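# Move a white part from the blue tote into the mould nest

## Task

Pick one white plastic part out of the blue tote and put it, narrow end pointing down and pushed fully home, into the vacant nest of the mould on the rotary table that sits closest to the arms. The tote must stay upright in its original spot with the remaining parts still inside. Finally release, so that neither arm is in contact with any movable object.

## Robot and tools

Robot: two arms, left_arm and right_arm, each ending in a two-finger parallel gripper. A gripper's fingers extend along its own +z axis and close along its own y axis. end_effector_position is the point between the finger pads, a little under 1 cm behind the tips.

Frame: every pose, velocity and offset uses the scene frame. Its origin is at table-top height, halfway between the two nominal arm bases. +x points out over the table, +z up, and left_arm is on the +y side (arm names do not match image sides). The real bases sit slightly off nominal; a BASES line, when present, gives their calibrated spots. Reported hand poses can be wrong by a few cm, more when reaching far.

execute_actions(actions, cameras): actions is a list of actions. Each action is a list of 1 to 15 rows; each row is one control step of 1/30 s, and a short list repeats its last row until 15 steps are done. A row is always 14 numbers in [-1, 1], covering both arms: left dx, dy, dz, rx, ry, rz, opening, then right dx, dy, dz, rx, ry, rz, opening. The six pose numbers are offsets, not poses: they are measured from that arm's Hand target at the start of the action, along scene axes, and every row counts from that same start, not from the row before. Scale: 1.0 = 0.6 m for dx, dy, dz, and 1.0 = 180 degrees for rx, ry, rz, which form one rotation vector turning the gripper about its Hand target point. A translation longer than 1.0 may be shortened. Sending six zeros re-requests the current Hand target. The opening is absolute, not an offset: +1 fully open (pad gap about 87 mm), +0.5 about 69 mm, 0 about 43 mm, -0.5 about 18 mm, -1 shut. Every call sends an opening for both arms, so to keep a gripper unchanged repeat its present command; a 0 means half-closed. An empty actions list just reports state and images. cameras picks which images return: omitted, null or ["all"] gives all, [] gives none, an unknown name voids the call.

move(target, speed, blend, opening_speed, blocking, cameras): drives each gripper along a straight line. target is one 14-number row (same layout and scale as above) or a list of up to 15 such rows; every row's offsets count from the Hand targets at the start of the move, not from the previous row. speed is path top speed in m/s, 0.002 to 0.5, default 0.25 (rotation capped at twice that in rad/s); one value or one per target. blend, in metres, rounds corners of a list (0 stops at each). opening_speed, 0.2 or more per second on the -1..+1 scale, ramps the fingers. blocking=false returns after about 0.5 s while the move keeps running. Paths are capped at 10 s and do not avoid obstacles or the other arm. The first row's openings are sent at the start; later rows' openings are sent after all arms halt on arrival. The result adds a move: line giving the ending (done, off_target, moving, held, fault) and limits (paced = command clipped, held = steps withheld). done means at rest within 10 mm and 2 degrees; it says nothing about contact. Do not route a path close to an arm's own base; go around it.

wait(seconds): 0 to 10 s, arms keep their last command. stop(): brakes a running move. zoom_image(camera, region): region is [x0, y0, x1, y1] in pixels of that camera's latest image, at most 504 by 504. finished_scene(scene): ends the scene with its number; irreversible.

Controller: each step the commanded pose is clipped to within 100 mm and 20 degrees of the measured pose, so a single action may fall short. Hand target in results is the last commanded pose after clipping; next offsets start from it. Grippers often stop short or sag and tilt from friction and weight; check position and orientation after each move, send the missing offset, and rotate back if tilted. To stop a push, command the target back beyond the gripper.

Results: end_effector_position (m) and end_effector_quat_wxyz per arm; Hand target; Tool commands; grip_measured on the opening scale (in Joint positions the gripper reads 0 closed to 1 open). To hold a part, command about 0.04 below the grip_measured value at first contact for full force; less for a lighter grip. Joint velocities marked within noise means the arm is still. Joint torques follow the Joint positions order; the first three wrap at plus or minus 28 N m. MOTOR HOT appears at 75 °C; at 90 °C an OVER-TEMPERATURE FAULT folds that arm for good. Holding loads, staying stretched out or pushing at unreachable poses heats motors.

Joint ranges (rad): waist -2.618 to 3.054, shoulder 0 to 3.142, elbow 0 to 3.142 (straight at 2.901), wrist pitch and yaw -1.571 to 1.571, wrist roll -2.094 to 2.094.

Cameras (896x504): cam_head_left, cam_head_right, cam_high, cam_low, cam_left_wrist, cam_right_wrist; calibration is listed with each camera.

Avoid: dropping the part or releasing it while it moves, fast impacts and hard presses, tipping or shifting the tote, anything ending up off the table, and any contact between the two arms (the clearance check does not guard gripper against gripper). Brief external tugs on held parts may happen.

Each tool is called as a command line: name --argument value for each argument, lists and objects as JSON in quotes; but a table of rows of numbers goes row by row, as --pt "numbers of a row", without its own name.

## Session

execute_actions --actions '[]' --cameras '["cam_high","cam_head_left","cam_low"]'

Scene clock: 0.00 s.
left_arm: end_effector_position=(+0.0654, +0.1408, +0.2191) grip_measured=+1.000 end_effector_quat_wxyz=(+0.104, +0.291, +0.951, -0.007) | right_arm: end_effector_position=(+0.1959, -0.1785, +0.2076) grip_measured=+0.985 end_effector_quat_wxyz=(-0.068, +0.964, -0.251, -0.061)
Joint positions: left_arm=[-1.358 1.263 1.325 -1.52 -0.176 -0.766 1] | right_arm=[0.771 1.571 1.516 -1.467 -0.177 -1.88 0.993]
Joint velocities: within noise
Joint torques (N m): no reading
Motor temperatures (°C): left_arm=[29 31 34 27 27 29 28] | right_arm=[29 41 33 28 27 28 31]
Heat: left arm: 34 °C; right arm: 41 °C.
Hand target: left_arm +0.0659, +0.1398, +0.2209; +0.107, +0.291, +0.951, -0.011 | right_arm +0.1968, -0.1774, +0.2119; -0.075, +0.964, -0.250, -0.058
Tool commands: left_gripper/opening=+1.0 right_gripper/opening=+1.0
Images, in order (width x height): cam_head_left 896x504, cam_high 896x504, cam_low 896x504.

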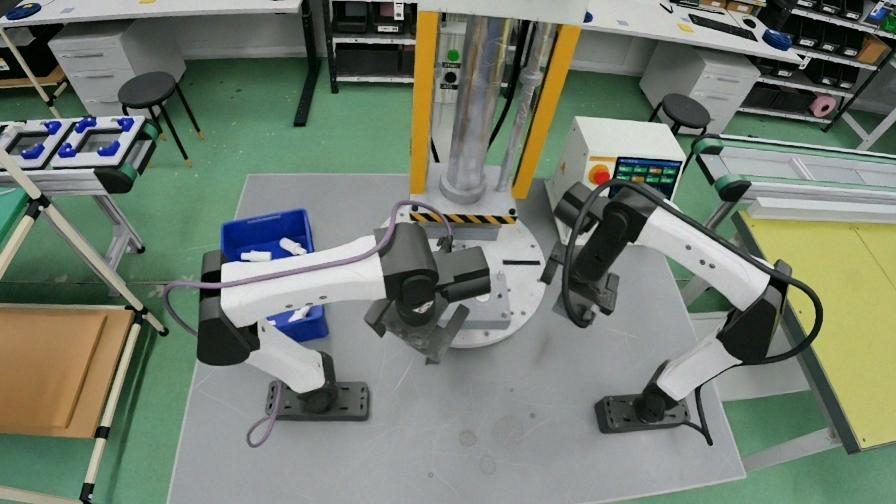

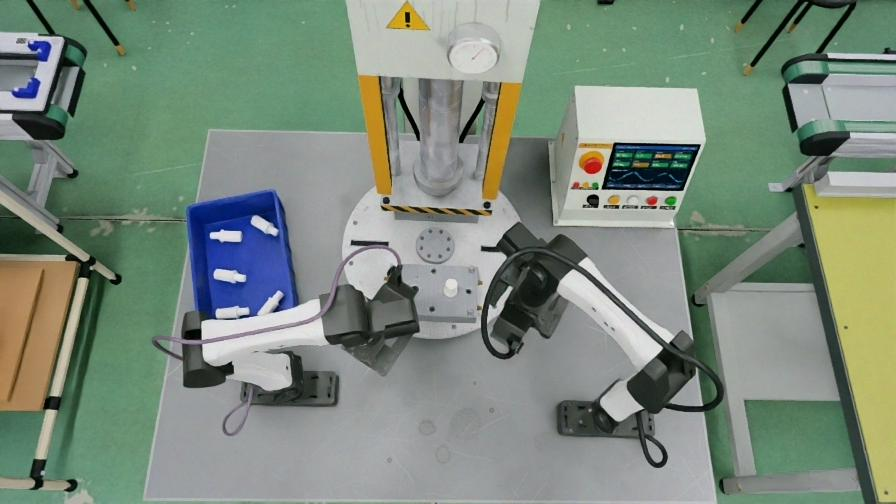

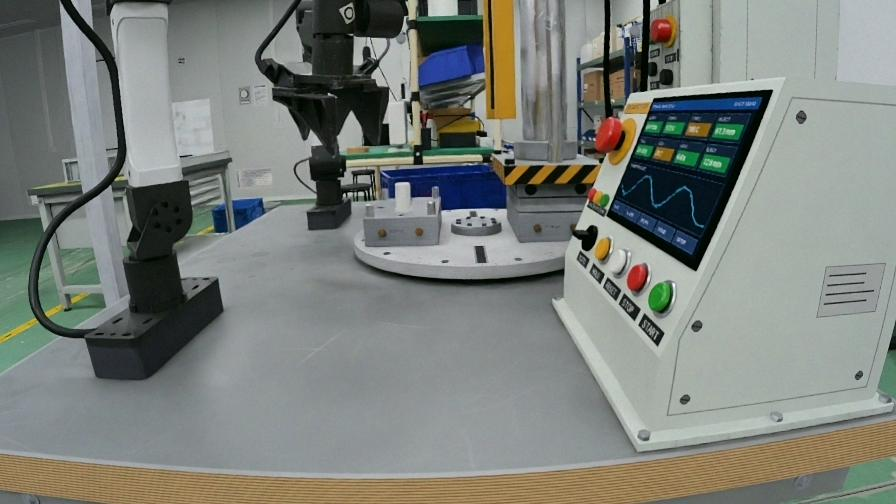

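zoom_image --camera "cam_high" --region '[340, 230, 540, 350]'

zoom_image --camera "cam_high" --region '[170, 180, 330, 340]'

zoom_image --camera "cam_low" --region '[340, 140, 540, 280]'

Scaled by 2.520 from the camera's 896x504 image, which has a finer 1280x720 frame.

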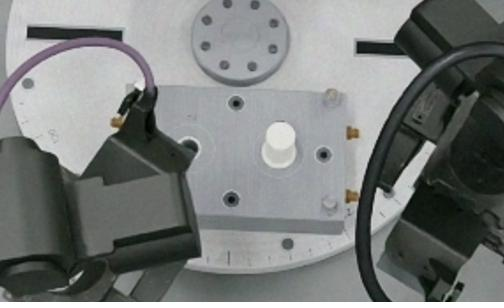

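Scaled by 3.150 from the camera's 896x504 image, which has a finer 1280x720 frame.

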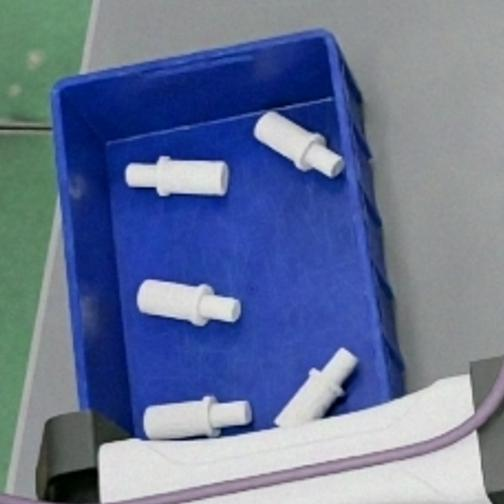

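Scaled by 2.520 from the camera's 896x504 image, which has a finer 1280x720 frame.

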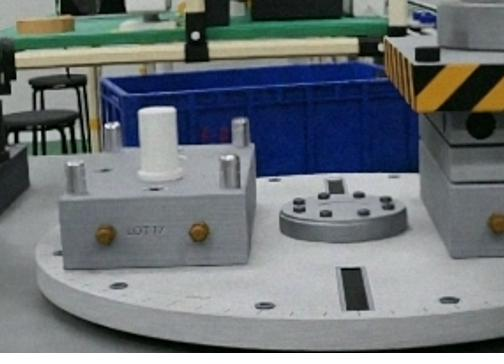

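move --pt "0.39 0.234 0.132 0.03 0.022 -0.16 1 0 0 0 0 0 0 1" --pt "0.523 0.6 0.048 0.057 0.044 -0.326 1 0 0 0 0 0 0 1" --blend 0.05 --cameras '["cam_left_wrist","cam_high"]'

Scene clock: 80.90 s.
left_arm: end_effector_position=(+0.3767, +0.4970, +0.2489) grip_measured=+1.000 end_effector_quat_wxyz=(+0.025, +0.722, +0.688, +0.069) | right_arm: end_effector_position=(+0.1959, -0.1785, +0.2076) grip_measured=+0.985 end_effector_quat_wxyz=(-0.068, +0.964, -0.251, -0.061)
Joint positions: left_arm=[0.391 1.898 2.052 -1.578 -0.006 1.999 1] | right_arm=[0.771 1.571 1.516 -1.467 -0.177 -1.88 0.993]
Joint velocities: within noise
Joint torques (N m): left_arm=[0.68 -6.84 8.94 0.42 0.06 0.07] | right_arm=[-0.35 -5.48 6.54 0.42 -0.16 0.02]
Motor temperatures (°C): left_arm=[29 32 40 28 27 29 28] | right_arm=[29 45 37 28 27 28 31]
Heat: left arm: 40 °C; right arm: 45 °C.
Hand target: left_arm +0.3797, +0.4999, +0.2498; +0.000, +0.725, +0.689, +0.001 | right_arm +0.1968, -0.1774, +0.2119; -0.075, +0.964, -0.250, -0.058
Off the commanded pose: left_arm 0.004 m, 8 deg | right_arm 0.005 m, 1 deg.
joint sent to its limit (left arm) — joint 4 (wrist pitch), lower limit. The joint targets are off in orientation, not in position.
move: off_target (left_arm)
camera_calibration:
cam_left_wrist: T_world_to_cam=[[-0.991293, 0.0464234, -0.12322, 0.377731], [-0.0724493, 0.589111, 0.804798, -0.444067], [0.109952, 0.806717, -0.580618, -0.16304], [0, 0, 0, 1]] pos_world=[0.360196, 0.375597, 0.309264]
Images, in order (width x height): cam_high 896x504, cam_left_wrist 896x504.

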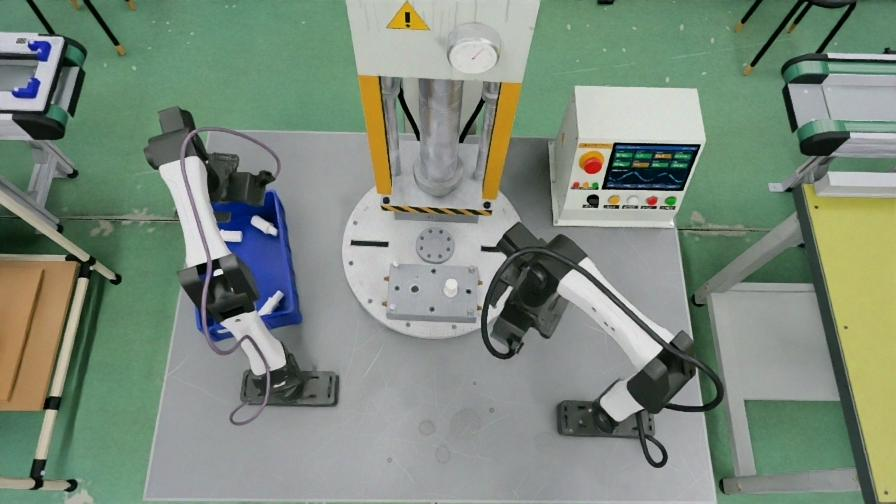

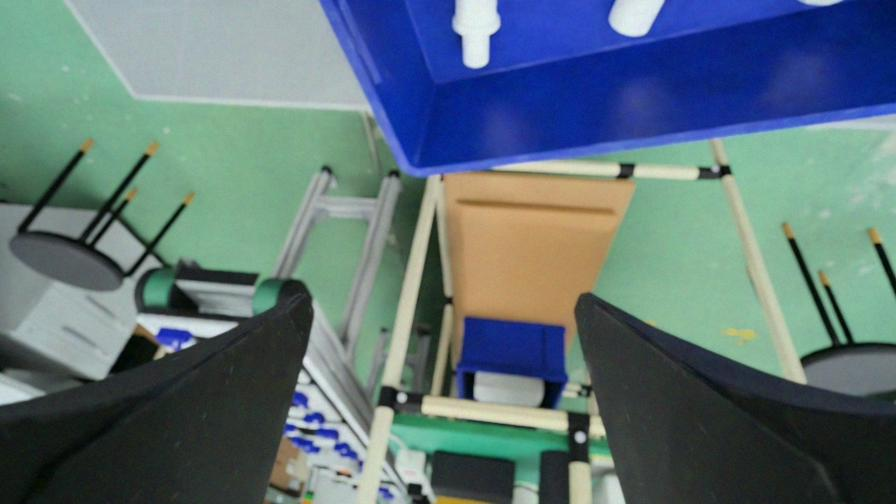

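move --target '[0,0,-0.167,0,0,0,1,0,0,0,0,0,0,1]' --cameras '["cam_left_wrist"]'

Scene clock: 87.60 s.
left_arm: end_effector_position=(+0.3783, +0.4977, +0.1550) grip_measured=+1.000 end_effector_quat_wxyz=(-0.002, +0.725, +0.689, +0.004) | right_arm: end_effector_position=(+0.1959, -0.1785, +0.2076) grip_measured=+0.985 end_effector_quat_wxyz=(-0.068, +0.964, -0.251, -0.061)
Joint positions: left_arm=[0.391 1.97 1.788 -1.384 -0.006 2 1] | right_arm=[0.771 1.571 1.516 -1.467 -0.177 -1.88 0.993]
Joint velocities: within noise
Joint torques (N m): left_arm=[1.2 -7.82 6.79 0.33 0.23 0.08] | right_arm=[-0.34 -5.6 6.45 0.41 -0.13 0.04]
Motor temperatures (°C): left_arm=[29 33 40 28 27 29 28] | right_arm=[29 45 37 28 27 28 31]
Heat: left arm: 40 °C; right arm: 45 °C.
Hand target: left_arm +0.3796, +0.4998, +0.1494; -0.001, +0.725, +0.689, +0.000 | right_arm +0.1968, -0.1774, +0.2119; -0.075, +0.964, -0.250, -0.058
Off the commanded pose: left_arm 0.006 m, 0 deg | right_arm 0.005 m, 1 deg.
move: done
camera_calibration:
cam_left_wrist: T_world_to_cam=[[-0.999013, 0.0440955, 0.00532054, 0.351816], [0.031945, 0.630123, 0.775838, -0.424193], [0.0308584, 0.775242, -0.63091, -0.164894], [0, 0, 0, 1]] pos_world=[0.370108, 0.379613, 0.2232]
Images, in order (width x height): cam_left_wrist 896x504.

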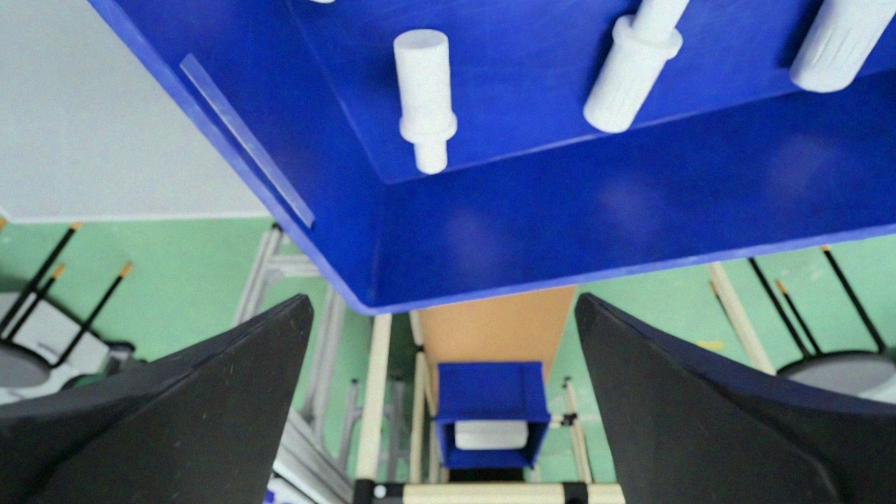

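move --target '[0.01,0,-0.067,0,0,0.014,1,0,0,0,0,0,0,1]' --cameras '["cam_left_wrist","cam_head_left","cam_head_right","cam_high"]'

zoom_image --camera "cam_head_left" --region '[190, 180, 360, 360]'

zoom_image --camera "cam_high" --region '[170, 150, 330, 310]'

Scene clock: 102.00 s.
left_arm: end_effector_position=(+0.3855, +0.5012, +0.1190) grip_measured=+1.000 end_effector_quat_wxyz=(+0.001, +0.712, +0.702, +0.009) | right_arm: end_effector_position=(+0.1959, -0.1785, +0.2076) grip_measured=+0.985 end_effector_quat_wxyz=(-0.068, +0.964, -0.251, -0.061)
Joint positions: left_arm=[0.391 1.997 1.684 -1.24 -0.006 1.964 1] | right_arm=[0.771 1.571 1.516 -1.467 -0.177 -1.88 0.993]
Joint velocities: within noise
Joint torques (N m): left_arm=[0.57 -7.58 6.28 0.34 0.23 -0.05] | right_arm=[-0.27 -5.59 6.43 0.42 -0.13 0.02]
Motor temperatures (°C): left_arm=[29 34 39 28 27 29 28] | right_arm=[29 45 38 28 27 28 31]
Heat: left arm: 39 °C; right arm: 45 °C.
Hand target: left_arm +0.3857, +0.4998, +0.1093; +0.000, +0.710, +0.705, +0.001 | right_arm +0.1968, -0.1774, +0.2119; -0.075, +0.964, -0.250, -0.058
Off the commanded pose: left_arm 0.010 m, 1 deg | right_arm 0.005 m, 1 deg.
move: done
camera_calibration:
cam_left_wrist: T_world_to_cam=[[-0.999952, 0.00749305, -0.00626465, 0.379174], [-0.000176695, 0.627435, 0.778669, -0.385368], [0.00976527, 0.778633, -0.627404, -0.184527], [0, 0, 0, 1]] pos_world=[0.38089, 0.382632, 0.186677]
Images, in order (width x height): cam_head_left 896x504, cam_head_right 896x504, cam_high 896x504, cam_left_wrist 896x504.

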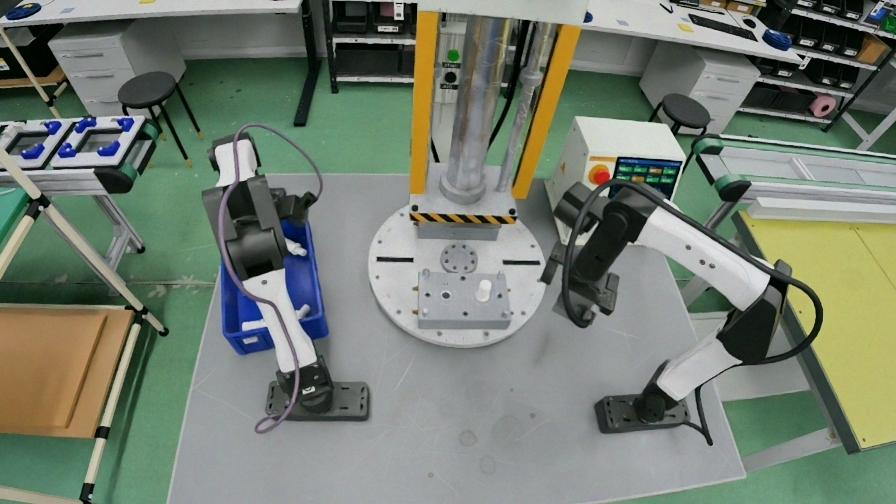

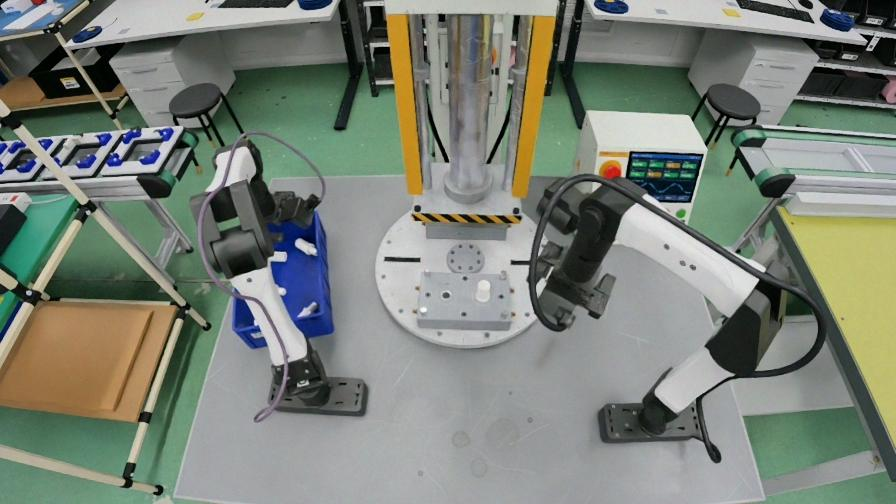

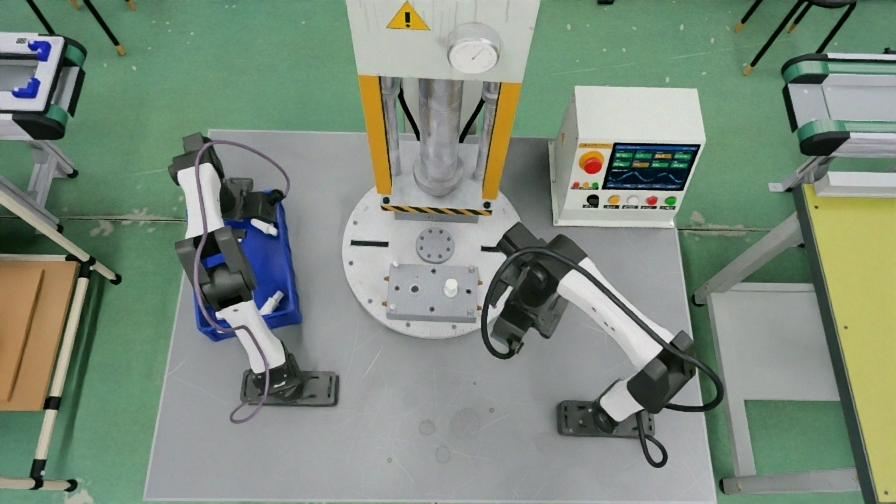

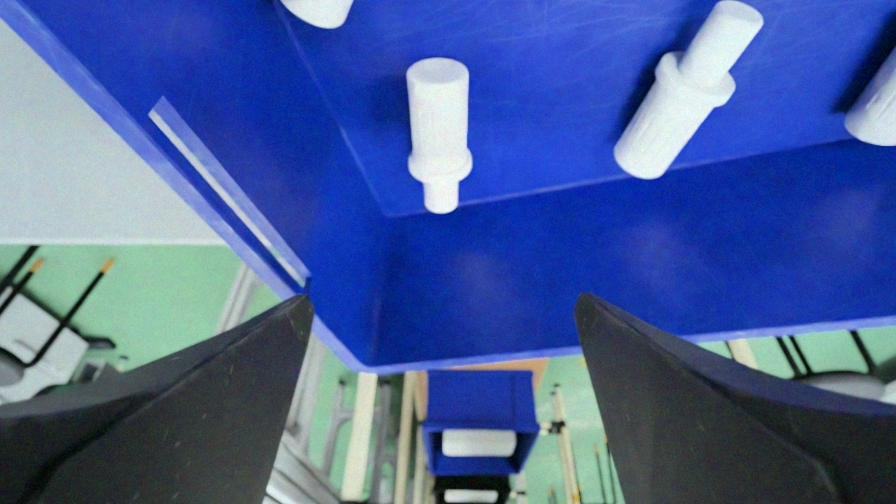

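Scaled by 2.800 from the camera's 896x504 image, which has a finer 1280x720 frame.

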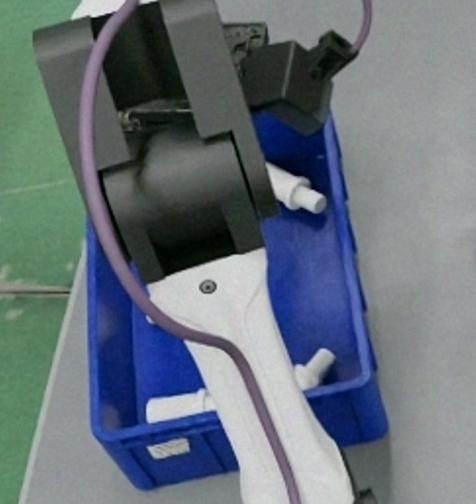

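Scaled by 3.150 from the camera's 896x504 image, which has a finer 1280x720 frame.

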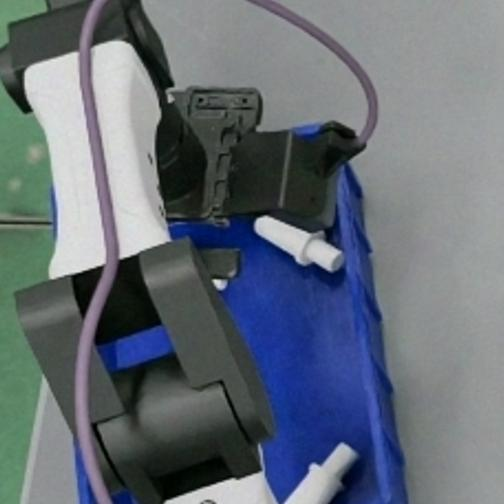

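move --target '[0,-0.007,-0.06,-0.083,0,0,1,0,0,0,0,0,0,1]' --cameras '["cam_left_wrist","cam_head_left","cam_high"]'

zoom_image --camera "cam_head_left" --region '[190, 180, 360, 360]'

Scene clock: 159.07 s.
left_arm: end_effector_position=(+0.3841, +0.4962, +0.0772) grip_measured=+1.000 end_effector_quat_wxyz=(+0.087, +0.704, +0.700, -0.080) | right_arm: end_effector_position=(+0.1959, -0.1785, +0.2076) grip_measured=+0.985 end_effector_quat_wxyz=(-0.068, +0.964, -0.251, -0.061)
Joint positions: left_arm=[0.483 2.115 1.713 -1.269 0.214 2.058 1] | right_arm=[0.771 1.571 1.516 -1.467 -0.177 -1.88 0.993]
Joint velocities: within noise
Joint torques (N m): left_arm=[1.06 -7.73 9.02 -0.15 0.48 0.08] | right_arm=[-0.28 -5.7 6.32 0.42 -0.14 0.01]
Motor temperatures (°C): left_arm=[29 37 40 28 27 29 28] | right_arm=[29 45 38 28 27 28 31]
Heat: left arm: 40 °C; right arm: 45 °C.
Hand target: left_arm +0.3857, +0.4956, +0.0734; +0.092, +0.704, +0.699, -0.091 | right_arm +0.1968, -0.1774, +0.2119; -0.075, +0.964, -0.250, -0.058
Off the commanded pose: left_arm 0.004 m, 1 deg | right_arm 0.005 m, 1 deg.
move: done
camera_calibration:
cam_left_wrist: T_world_to_cam=[[-1, -0.00020892, -0.000721892, 0.380957], [-0.00060054, 0.799642, 0.600477, -0.421169], [0.000451803, 0.600477, -0.799642, -0.101528], [0, 0, 0, 1]] pos_world=[0.38075, 0.397829, 0.171991]
Images, in order (width x height): cam_head_left 896x504, cam_high 896x504, cam_left_wrist 896x504.

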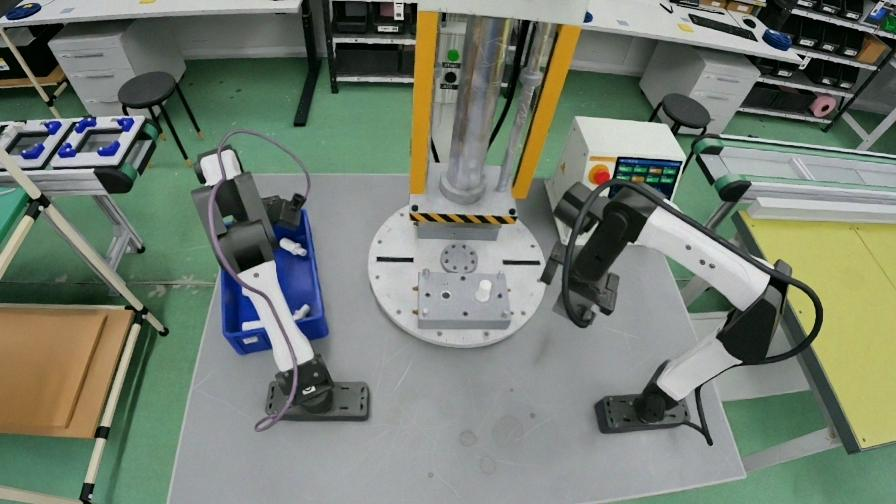

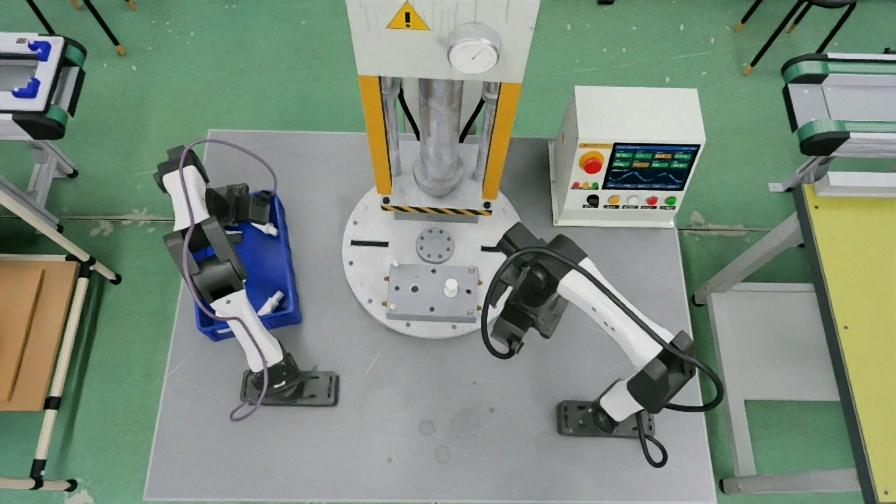

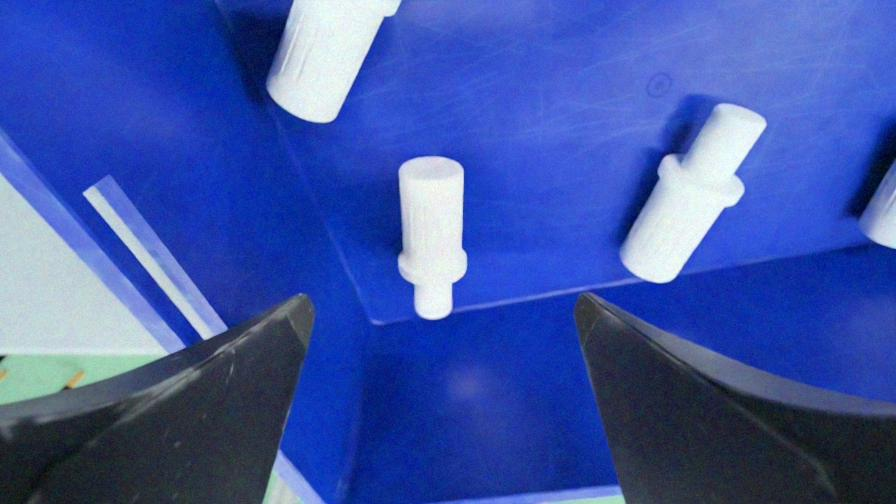

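Scaled by 2.800 from the camera's 896x504 image, which has a finer 1280x720 frame.

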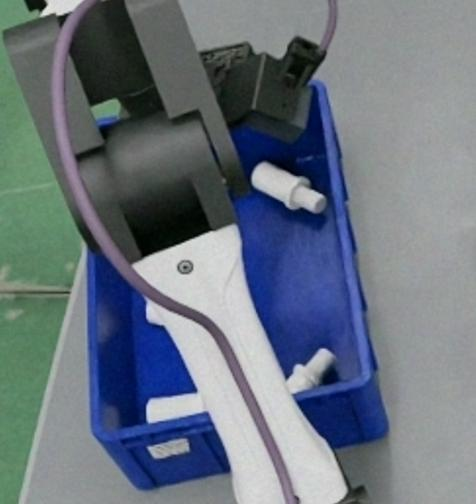

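move --target '[0.007,0,-0.075,0,0,0,1,0,0,0,0,0,0,1]' --cameras '["cam_left_wrist","cam_head_left","cam_low"]' --speed 0.12

zoom_image --camera "cam_head_left" --region '[190, 180, 360, 360]'

Scene clock: 172.77 s.
left_arm: end_effector_position=(+0.3840, +0.4961, +0.0391) grip_measured=+1.000 end_effector_quat_wxyz=(+0.083, +0.703, +0.701, -0.092) | right_arm: end_effector_position=(+0.1959, -0.1785, +0.2076) grip_measured=+0.985 end_effector_quat_wxyz=(-0.068, +0.964, -0.251, -0.061)
Joint positions: left_arm=[0.483 2.174 1.65 -1.173 0.215 2.059 1] | right_arm=[0.771 1.571 1.516 -1.467 -0.177 -1.88 0.993]
Joint velocities: within noise
Joint torques (N m): left_arm=[0.66 -8.13 6.08 0.31 0.47 0.06] | right_arm=[-0.38 -5.57 6.52 0.41 -0.15 0.02]
Motor temperatures (°C): left_arm=[29 37 41 28 27 29 28] | right_arm=[29 45 39 28 27 28 31]
Heat: left arm: 41 °C; right arm: 45 °C.
Hand target: left_arm +0.3899, +0.4956, +0.0282; +0.092, +0.704, +0.699, -0.091 | right_arm +0.1968, -0.1774, +0.2119; -0.075, +0.964, -0.250, -0.058
Off the commanded pose: left_arm 0.012 m, 1 deg | right_arm 0.005 m, 1 deg.
move: off_target (left_arm)
camera_calibration:
cam_left_wrist: T_world_to_cam=[[-0.999779, 0.000146578, 0.0210151, 0.379736], [0.0125274, 0.807046, 0.590355, -0.40652], [-0.0168736, 0.590488, -0.80687, -0.120027], [0, 0, 0, 1]] pos_world=[0.38272, 0.398899, 0.135165]
Images, in order (width x height): cam_head_left 896x504, cam_low 896x504, cam_left_wrist 896x504.

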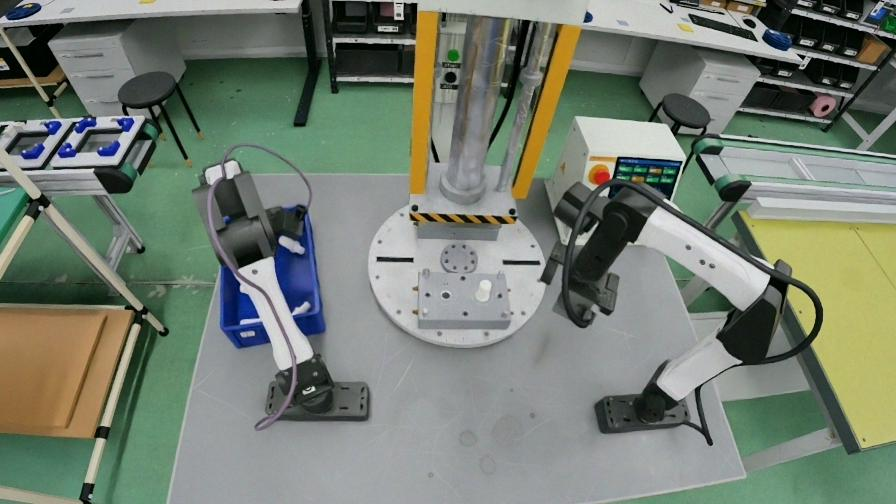

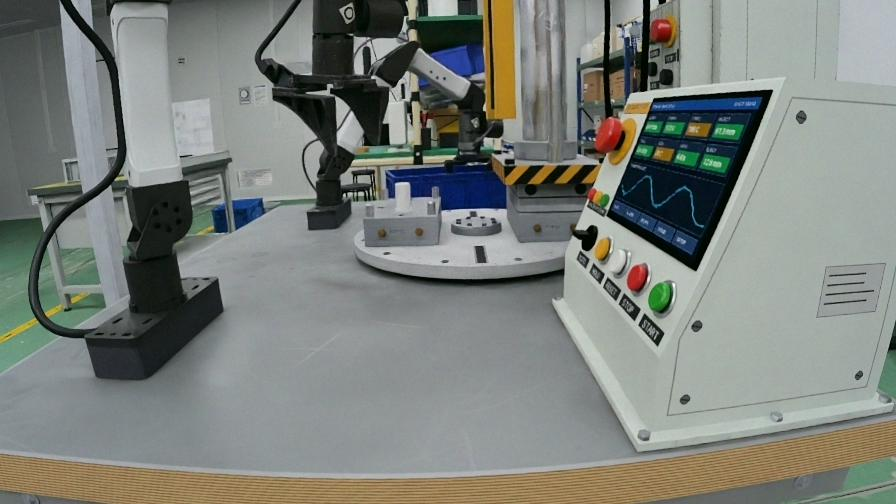

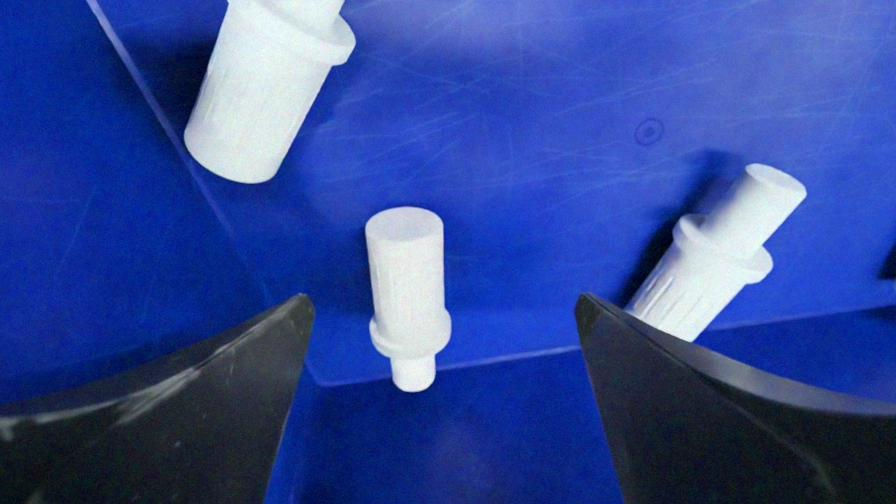

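Scaled by 2.800 from the camera's 896x504 image, which has a finer 1280x720 frame.

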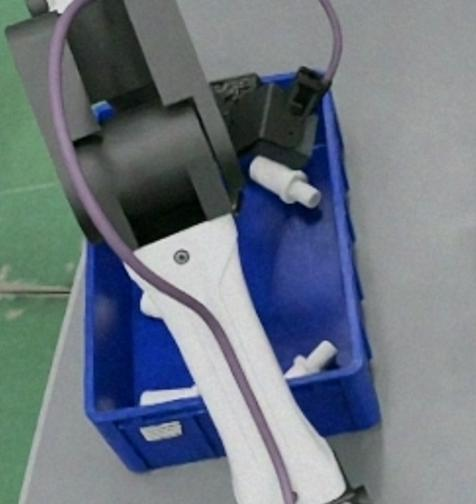

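move --target '[-0.015,0,0.15,0,0,0,1,0,0,0,0,0,0,1]' --cameras '["cam_left_wrist"]'

move --target '[-0.25,-0.25,0.25,0.083,0,0,1,0,0,0,0,0,0,1]' --cameras '["cam_left_wrist","cam_high","cam_head_right"]'

zoom_image --camera "cam_high" --region '[170, 180, 330, 340]'

Scene clock: 181.63 s.
left_arm: end_effector_position=(+0.3802, +0.4938, +0.1063) grip_measured=+1.000 end_effector_quat_wxyz=(+0.082, +0.703, +0.699, -0.100) | right_arm: end_effector_position=(+0.1959, -0.1785, +0.2076) grip_measured=+0.985 end_effector_quat_wxyz=(-0.068, +0.964, -0.251, -0.061)
Joint positions: left_arm=[0.483 2.127 1.845 -1.432 0.216 2.064 1] | right_arm=[0.771 1.571 1.516 -1.467 -0.177 -1.88 0.993]
Joint velocities: within noise
Joint torques (N m): left_arm=[1.48 -11.23 8.42 -0.21 0.44 0.1] | right_arm=[-0.31 -5.65 6.52 0.42 -0.15 0]
Motor temperatures (°C): left_arm=[29 39 41 28 27 29 28] | right_arm=[29 45 39 28 27 28 31]
Heat: left arm: 41 °C; right arm: 45 °C.
Hand target: left_arm +0.3808, +0.4955, +0.1183; +0.092, +0.704, +0.699, -0.091 | right_arm +0.1968, -0.1774, +0.2119; -0.075, +0.964, -0.250, -0.058
Off the commanded pose: left_arm 0.012 m, 2 deg | right_arm 0.005 m, 1 deg.
move: off_target (left_arm)
camera_calibration:
cam_left_wrist: T_world_to_cam=[[-0.999416, 0.00539523, 0.0337516, 0.370422], [0.0240785, 0.811977, 0.583192, -0.450339], [-0.0242591, 0.583664, -0.811633, -0.0578613], [0, 0, 0, 1]] pos_world=[0.379645, 0.397438, 0.20317]
Images, in order (width x height): cam_left_wrist 896x504.

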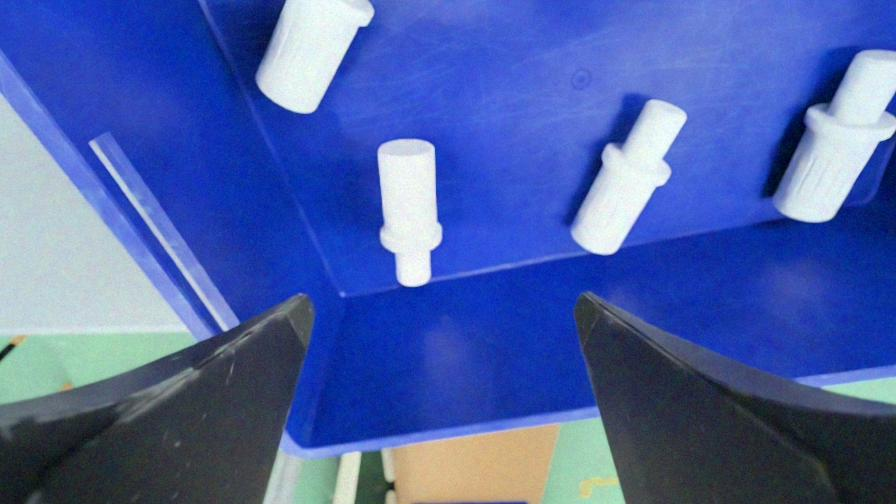

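Scene clock: 183.63 s.
left_arm: end_effector_position=(+0.2339, +0.3451, +0.2718) grip_measured=+1.000 end_effector_quat_wxyz=(+0.087, +0.703, +0.700, +0.094) | right_arm: end_effector_position=(+0.1959, -0.1785, +0.2076) grip_measured=+0.985 end_effector_quat_wxyz=(-0.068, +0.964, -0.251, -0.061)
Joint positions: left_arm=[-0.077 1.192 1.453 -1.577 -0.032 1.491 1] | right_arm=[0.771 1.571 1.516 -1.467 -0.177 -1.88 0.993]
Joint velocities: within noise
Joint torques (N m): left_arm=[0.14 -1.85 5.7 0.66 0.06 -0.08] | right_arm=[-0.29 -5.5 6.45 0.41 -0.15 0.02]
Motor temperatures (°C): left_arm=[29 39 40 28 27 29 28] | right_arm=[29 45 39 28 27 28 31]
Heat: left arm: 40 °C; right arm: 45 °C.
Hand target: left_arm +0.2309, +0.3456, +0.2682; +0.000, +0.710, +0.705, +0.001 | right_arm +0.1968, -0.1774, +0.2119; -0.075, +0.964, -0.250, -0.058
Off the commanded pose: left_arm 0.005 m, 15 deg | right_arm 0.005 m, 1 deg.
joint sent to its limit (left arm) — joint 4 (wrist pitch), lower limit. The joint targets are off in orientation, not in position.
move: off_target (left_arm)
camera_calibration:
cam_left_wrist: T_world_to_cam=[[-0.969004, -0.000748905, -0.247045, 0.290727], [-0.192395, 0.629579, 0.752738, -0.355092], [0.15497, 0.776937, -0.610208, -0.00369721], [0, 0, 0, 1]] pos_world=[0.213971, 0.226648, 0.336858]
Images, in order (width x height): cam_head_right 896x504, cam_high 896x504, cam_left_wrist 896x504.

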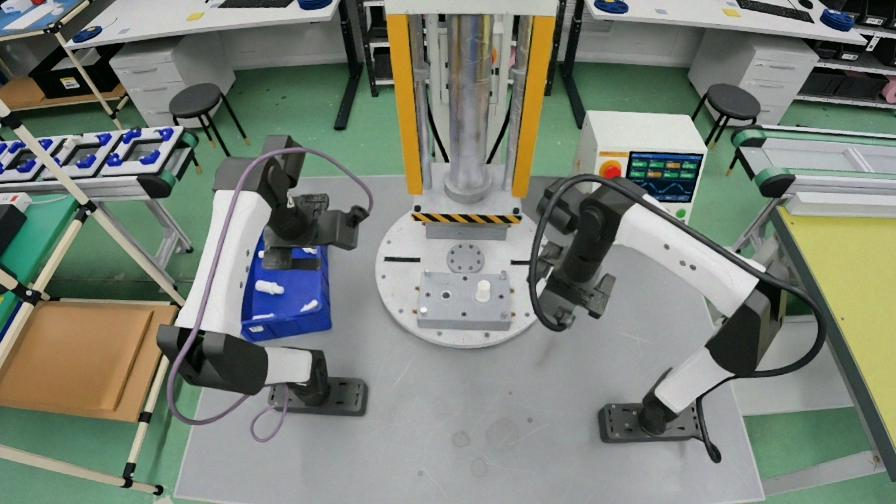

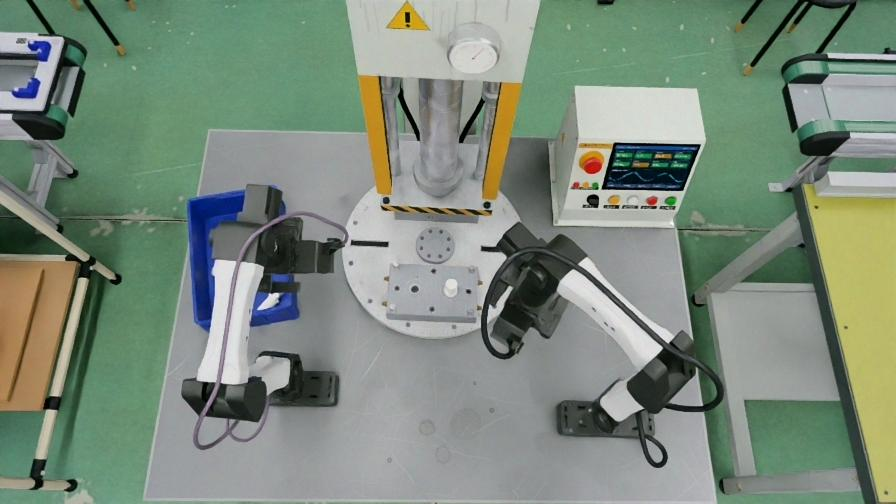

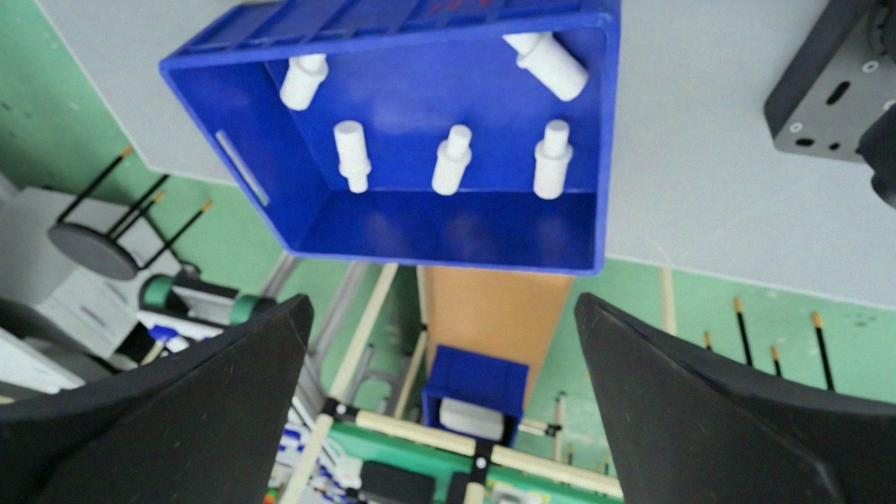

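Scaled by 3.150 from the camera's 896x504 image, which has a finer 1280x720 frame.

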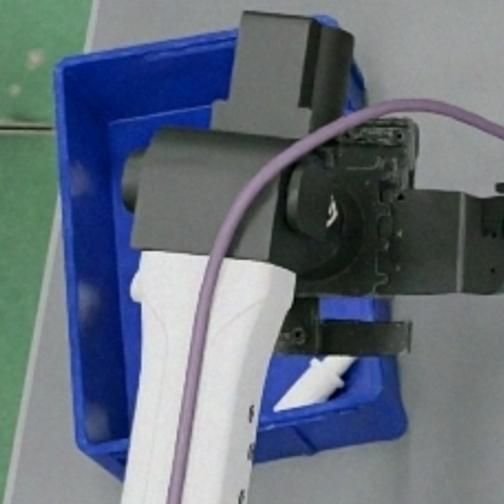

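move --pt "0.098 0.1 0.05 -0.014 -0.12 0.453 1 0 0 0 0 0 0 1" --pt "0.098 0.265 -0.113 -0.027 -0.243 0.906 1 0 0 0 0 0 0 1" --blend 0.04 --speed '[0.4,0.4]' --cameras '["cam_left_wrist","cam_high"]'

Scene clock: 225.73 s.
left_arm: end_effector_position=(+0.2903, +0.5005, +0.2054) grip_measured=+1.000 end_effector_quat_wxyz=(+0.203, -0.603, +0.755, +0.155) | right_arm: end_effector_position=(+0.1959, -0.1785, +0.2076) grip_measured=+0.985 end_effector_quat_wxyz=(-0.068, +0.964, -0.251, -0.061)
Joint positions: left_arm=[0.509 1.525 1.435 -1.113 -0.373 -0.781 1] | right_arm=[0.771 1.571 1.516 -1.467 -0.177 -1.88 0.993]
Joint velocities: within noise
Joint torques (N m): left_arm=[1.07 -5.09 6.76 1.1 -0.32 -0.08] | right_arm=[-0.32 -5.61 6.42 0.41 -0.13 0.01]
Motor temperatures (°C): left_arm=[29 35 39 28 27 29 28] | right_arm=[29 45 39 28 27 28 31]
Heat: left arm: 39 °C; right arm: 45 °C.
Hand target: left_arm +0.2896, +0.5045, +0.2004; +0.201, -0.609, +0.750, +0.162 | right_arm +0.1968, -0.1774, +0.2119; -0.075, +0.964, -0.250, -0.058
Off the commanded pose: left_arm 0.006 m, 1 deg | right_arm 0.005 m, 1 deg.
move: done
camera_calibration:
cam_left_wrist: T_world_to_cam=[[0.97485, -0.22185, 0.0212315, -0.179691], [-0.214779, -0.909783, 0.355198, 0.466468], [-0.0594848, -0.350825, -0.93455, 0.519616], [0, 0, 0, 1]] pos_world=[0.306268, 0.566814, 0.323734]
Images, in order (width x height): cam_high 896x504, cam_left_wrist 896x504.

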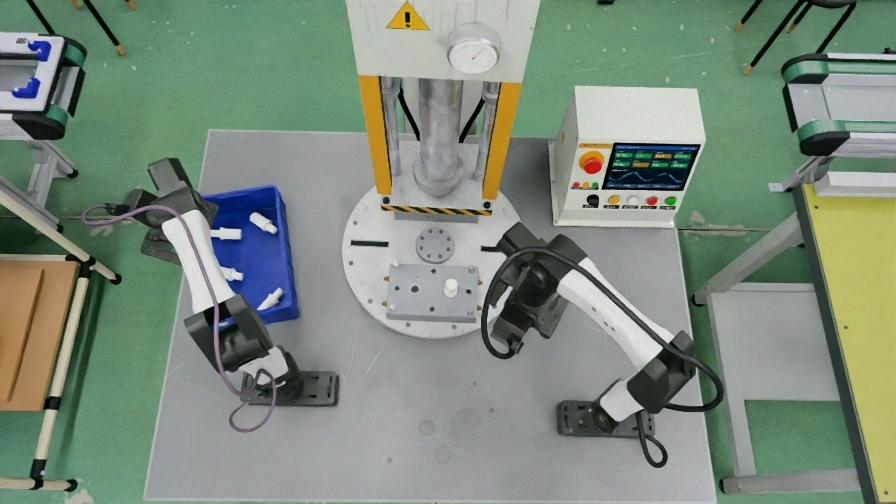

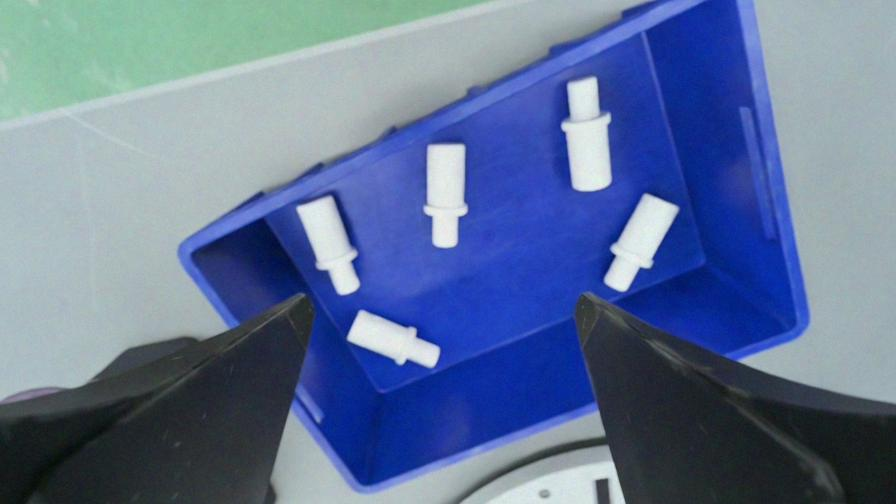

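move --target '[0.005,0.004,-0.185,0,0,0,1,0,0,0,0,0,0,1]' --cameras '["cam_left_wrist","cam_high"]'

zoom_image --camera "cam_high" --region '[140, 160, 320, 340]'

Scene clock: 236.77 s.
left_arm: end_effector_position=(+0.2948, +0.5034, +0.0949) grip_measured=+1.000 end_effector_quat_wxyz=(+0.205, -0.605, +0.754, +0.156) | right_arm: end_effector_position=(+0.1959, -0.1785, +0.2076) grip_measured=+0.985 end_effector_quat_wxyz=(-0.068, +0.964, -0.251, -0.061)
Joint positions: left_arm=[0.509 1.574 1.039 -0.667 -0.376 -0.784 1] | right_arm=[0.771 1.571 1.516 -1.467 -0.177 -1.88 0.993]
Joint velocities: within noise
Joint torques (N m): left_arm=[1.28 -5.01 6.95 1.1 -0.29 -0.02] | right_arm=[-0.4 -5.61 6.45 0.44 -0.13 0.03]
Motor temperatures (°C): left_arm=[29 35 39 29 27 29 28] | right_arm=[29 45 39 28 27 28 31]
Heat: left arm: 39 °C; right arm: 45 °C.
Hand target: left_arm +0.2927, +0.5069, +0.0894; +0.201, -0.609, +0.750, +0.162 | right_arm +0.1968, -0.1774, +0.2119; -0.075, +0.964, -0.250, -0.058
Off the commanded pose: left_arm 0.007 m, 1 deg | right_arm 0.005 m, 1 deg.
move: done
camera_calibration:
cam_left_wrist: T_world_to_cam=[[0.975636, -0.218261, 0.0223048, -0.183149], [-0.211997, -0.911659, 0.352043, 0.50973], [-0.0565028, -0.348194, -0.935718, 0.415551], [0, 0, 0, 1]] pos_world=[0.310227, 0.569418, 0.213477]
Images, in order (width x height): cam_high 896x504, cam_left_wrist 896x504.

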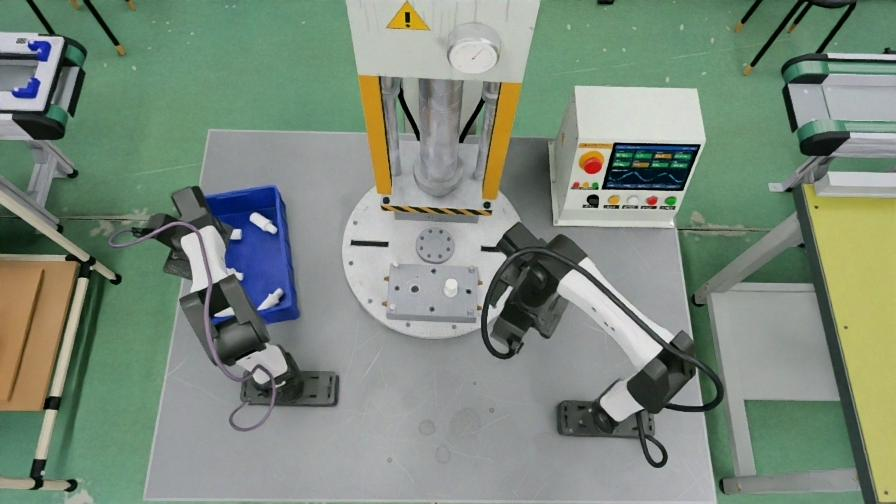

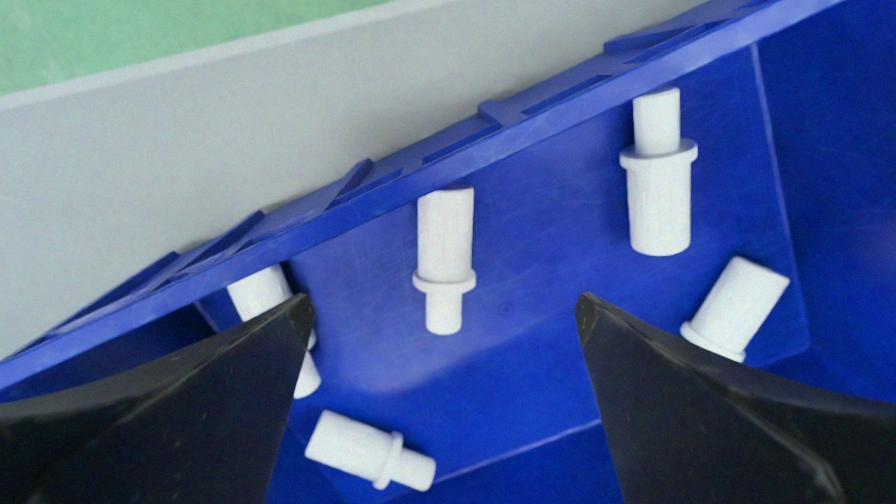

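Scaled by 2.800 from the camera's 896x504 image, which has a finer 1280x720 frame.

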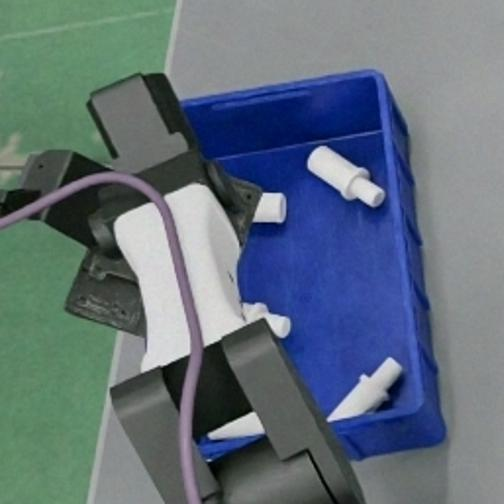

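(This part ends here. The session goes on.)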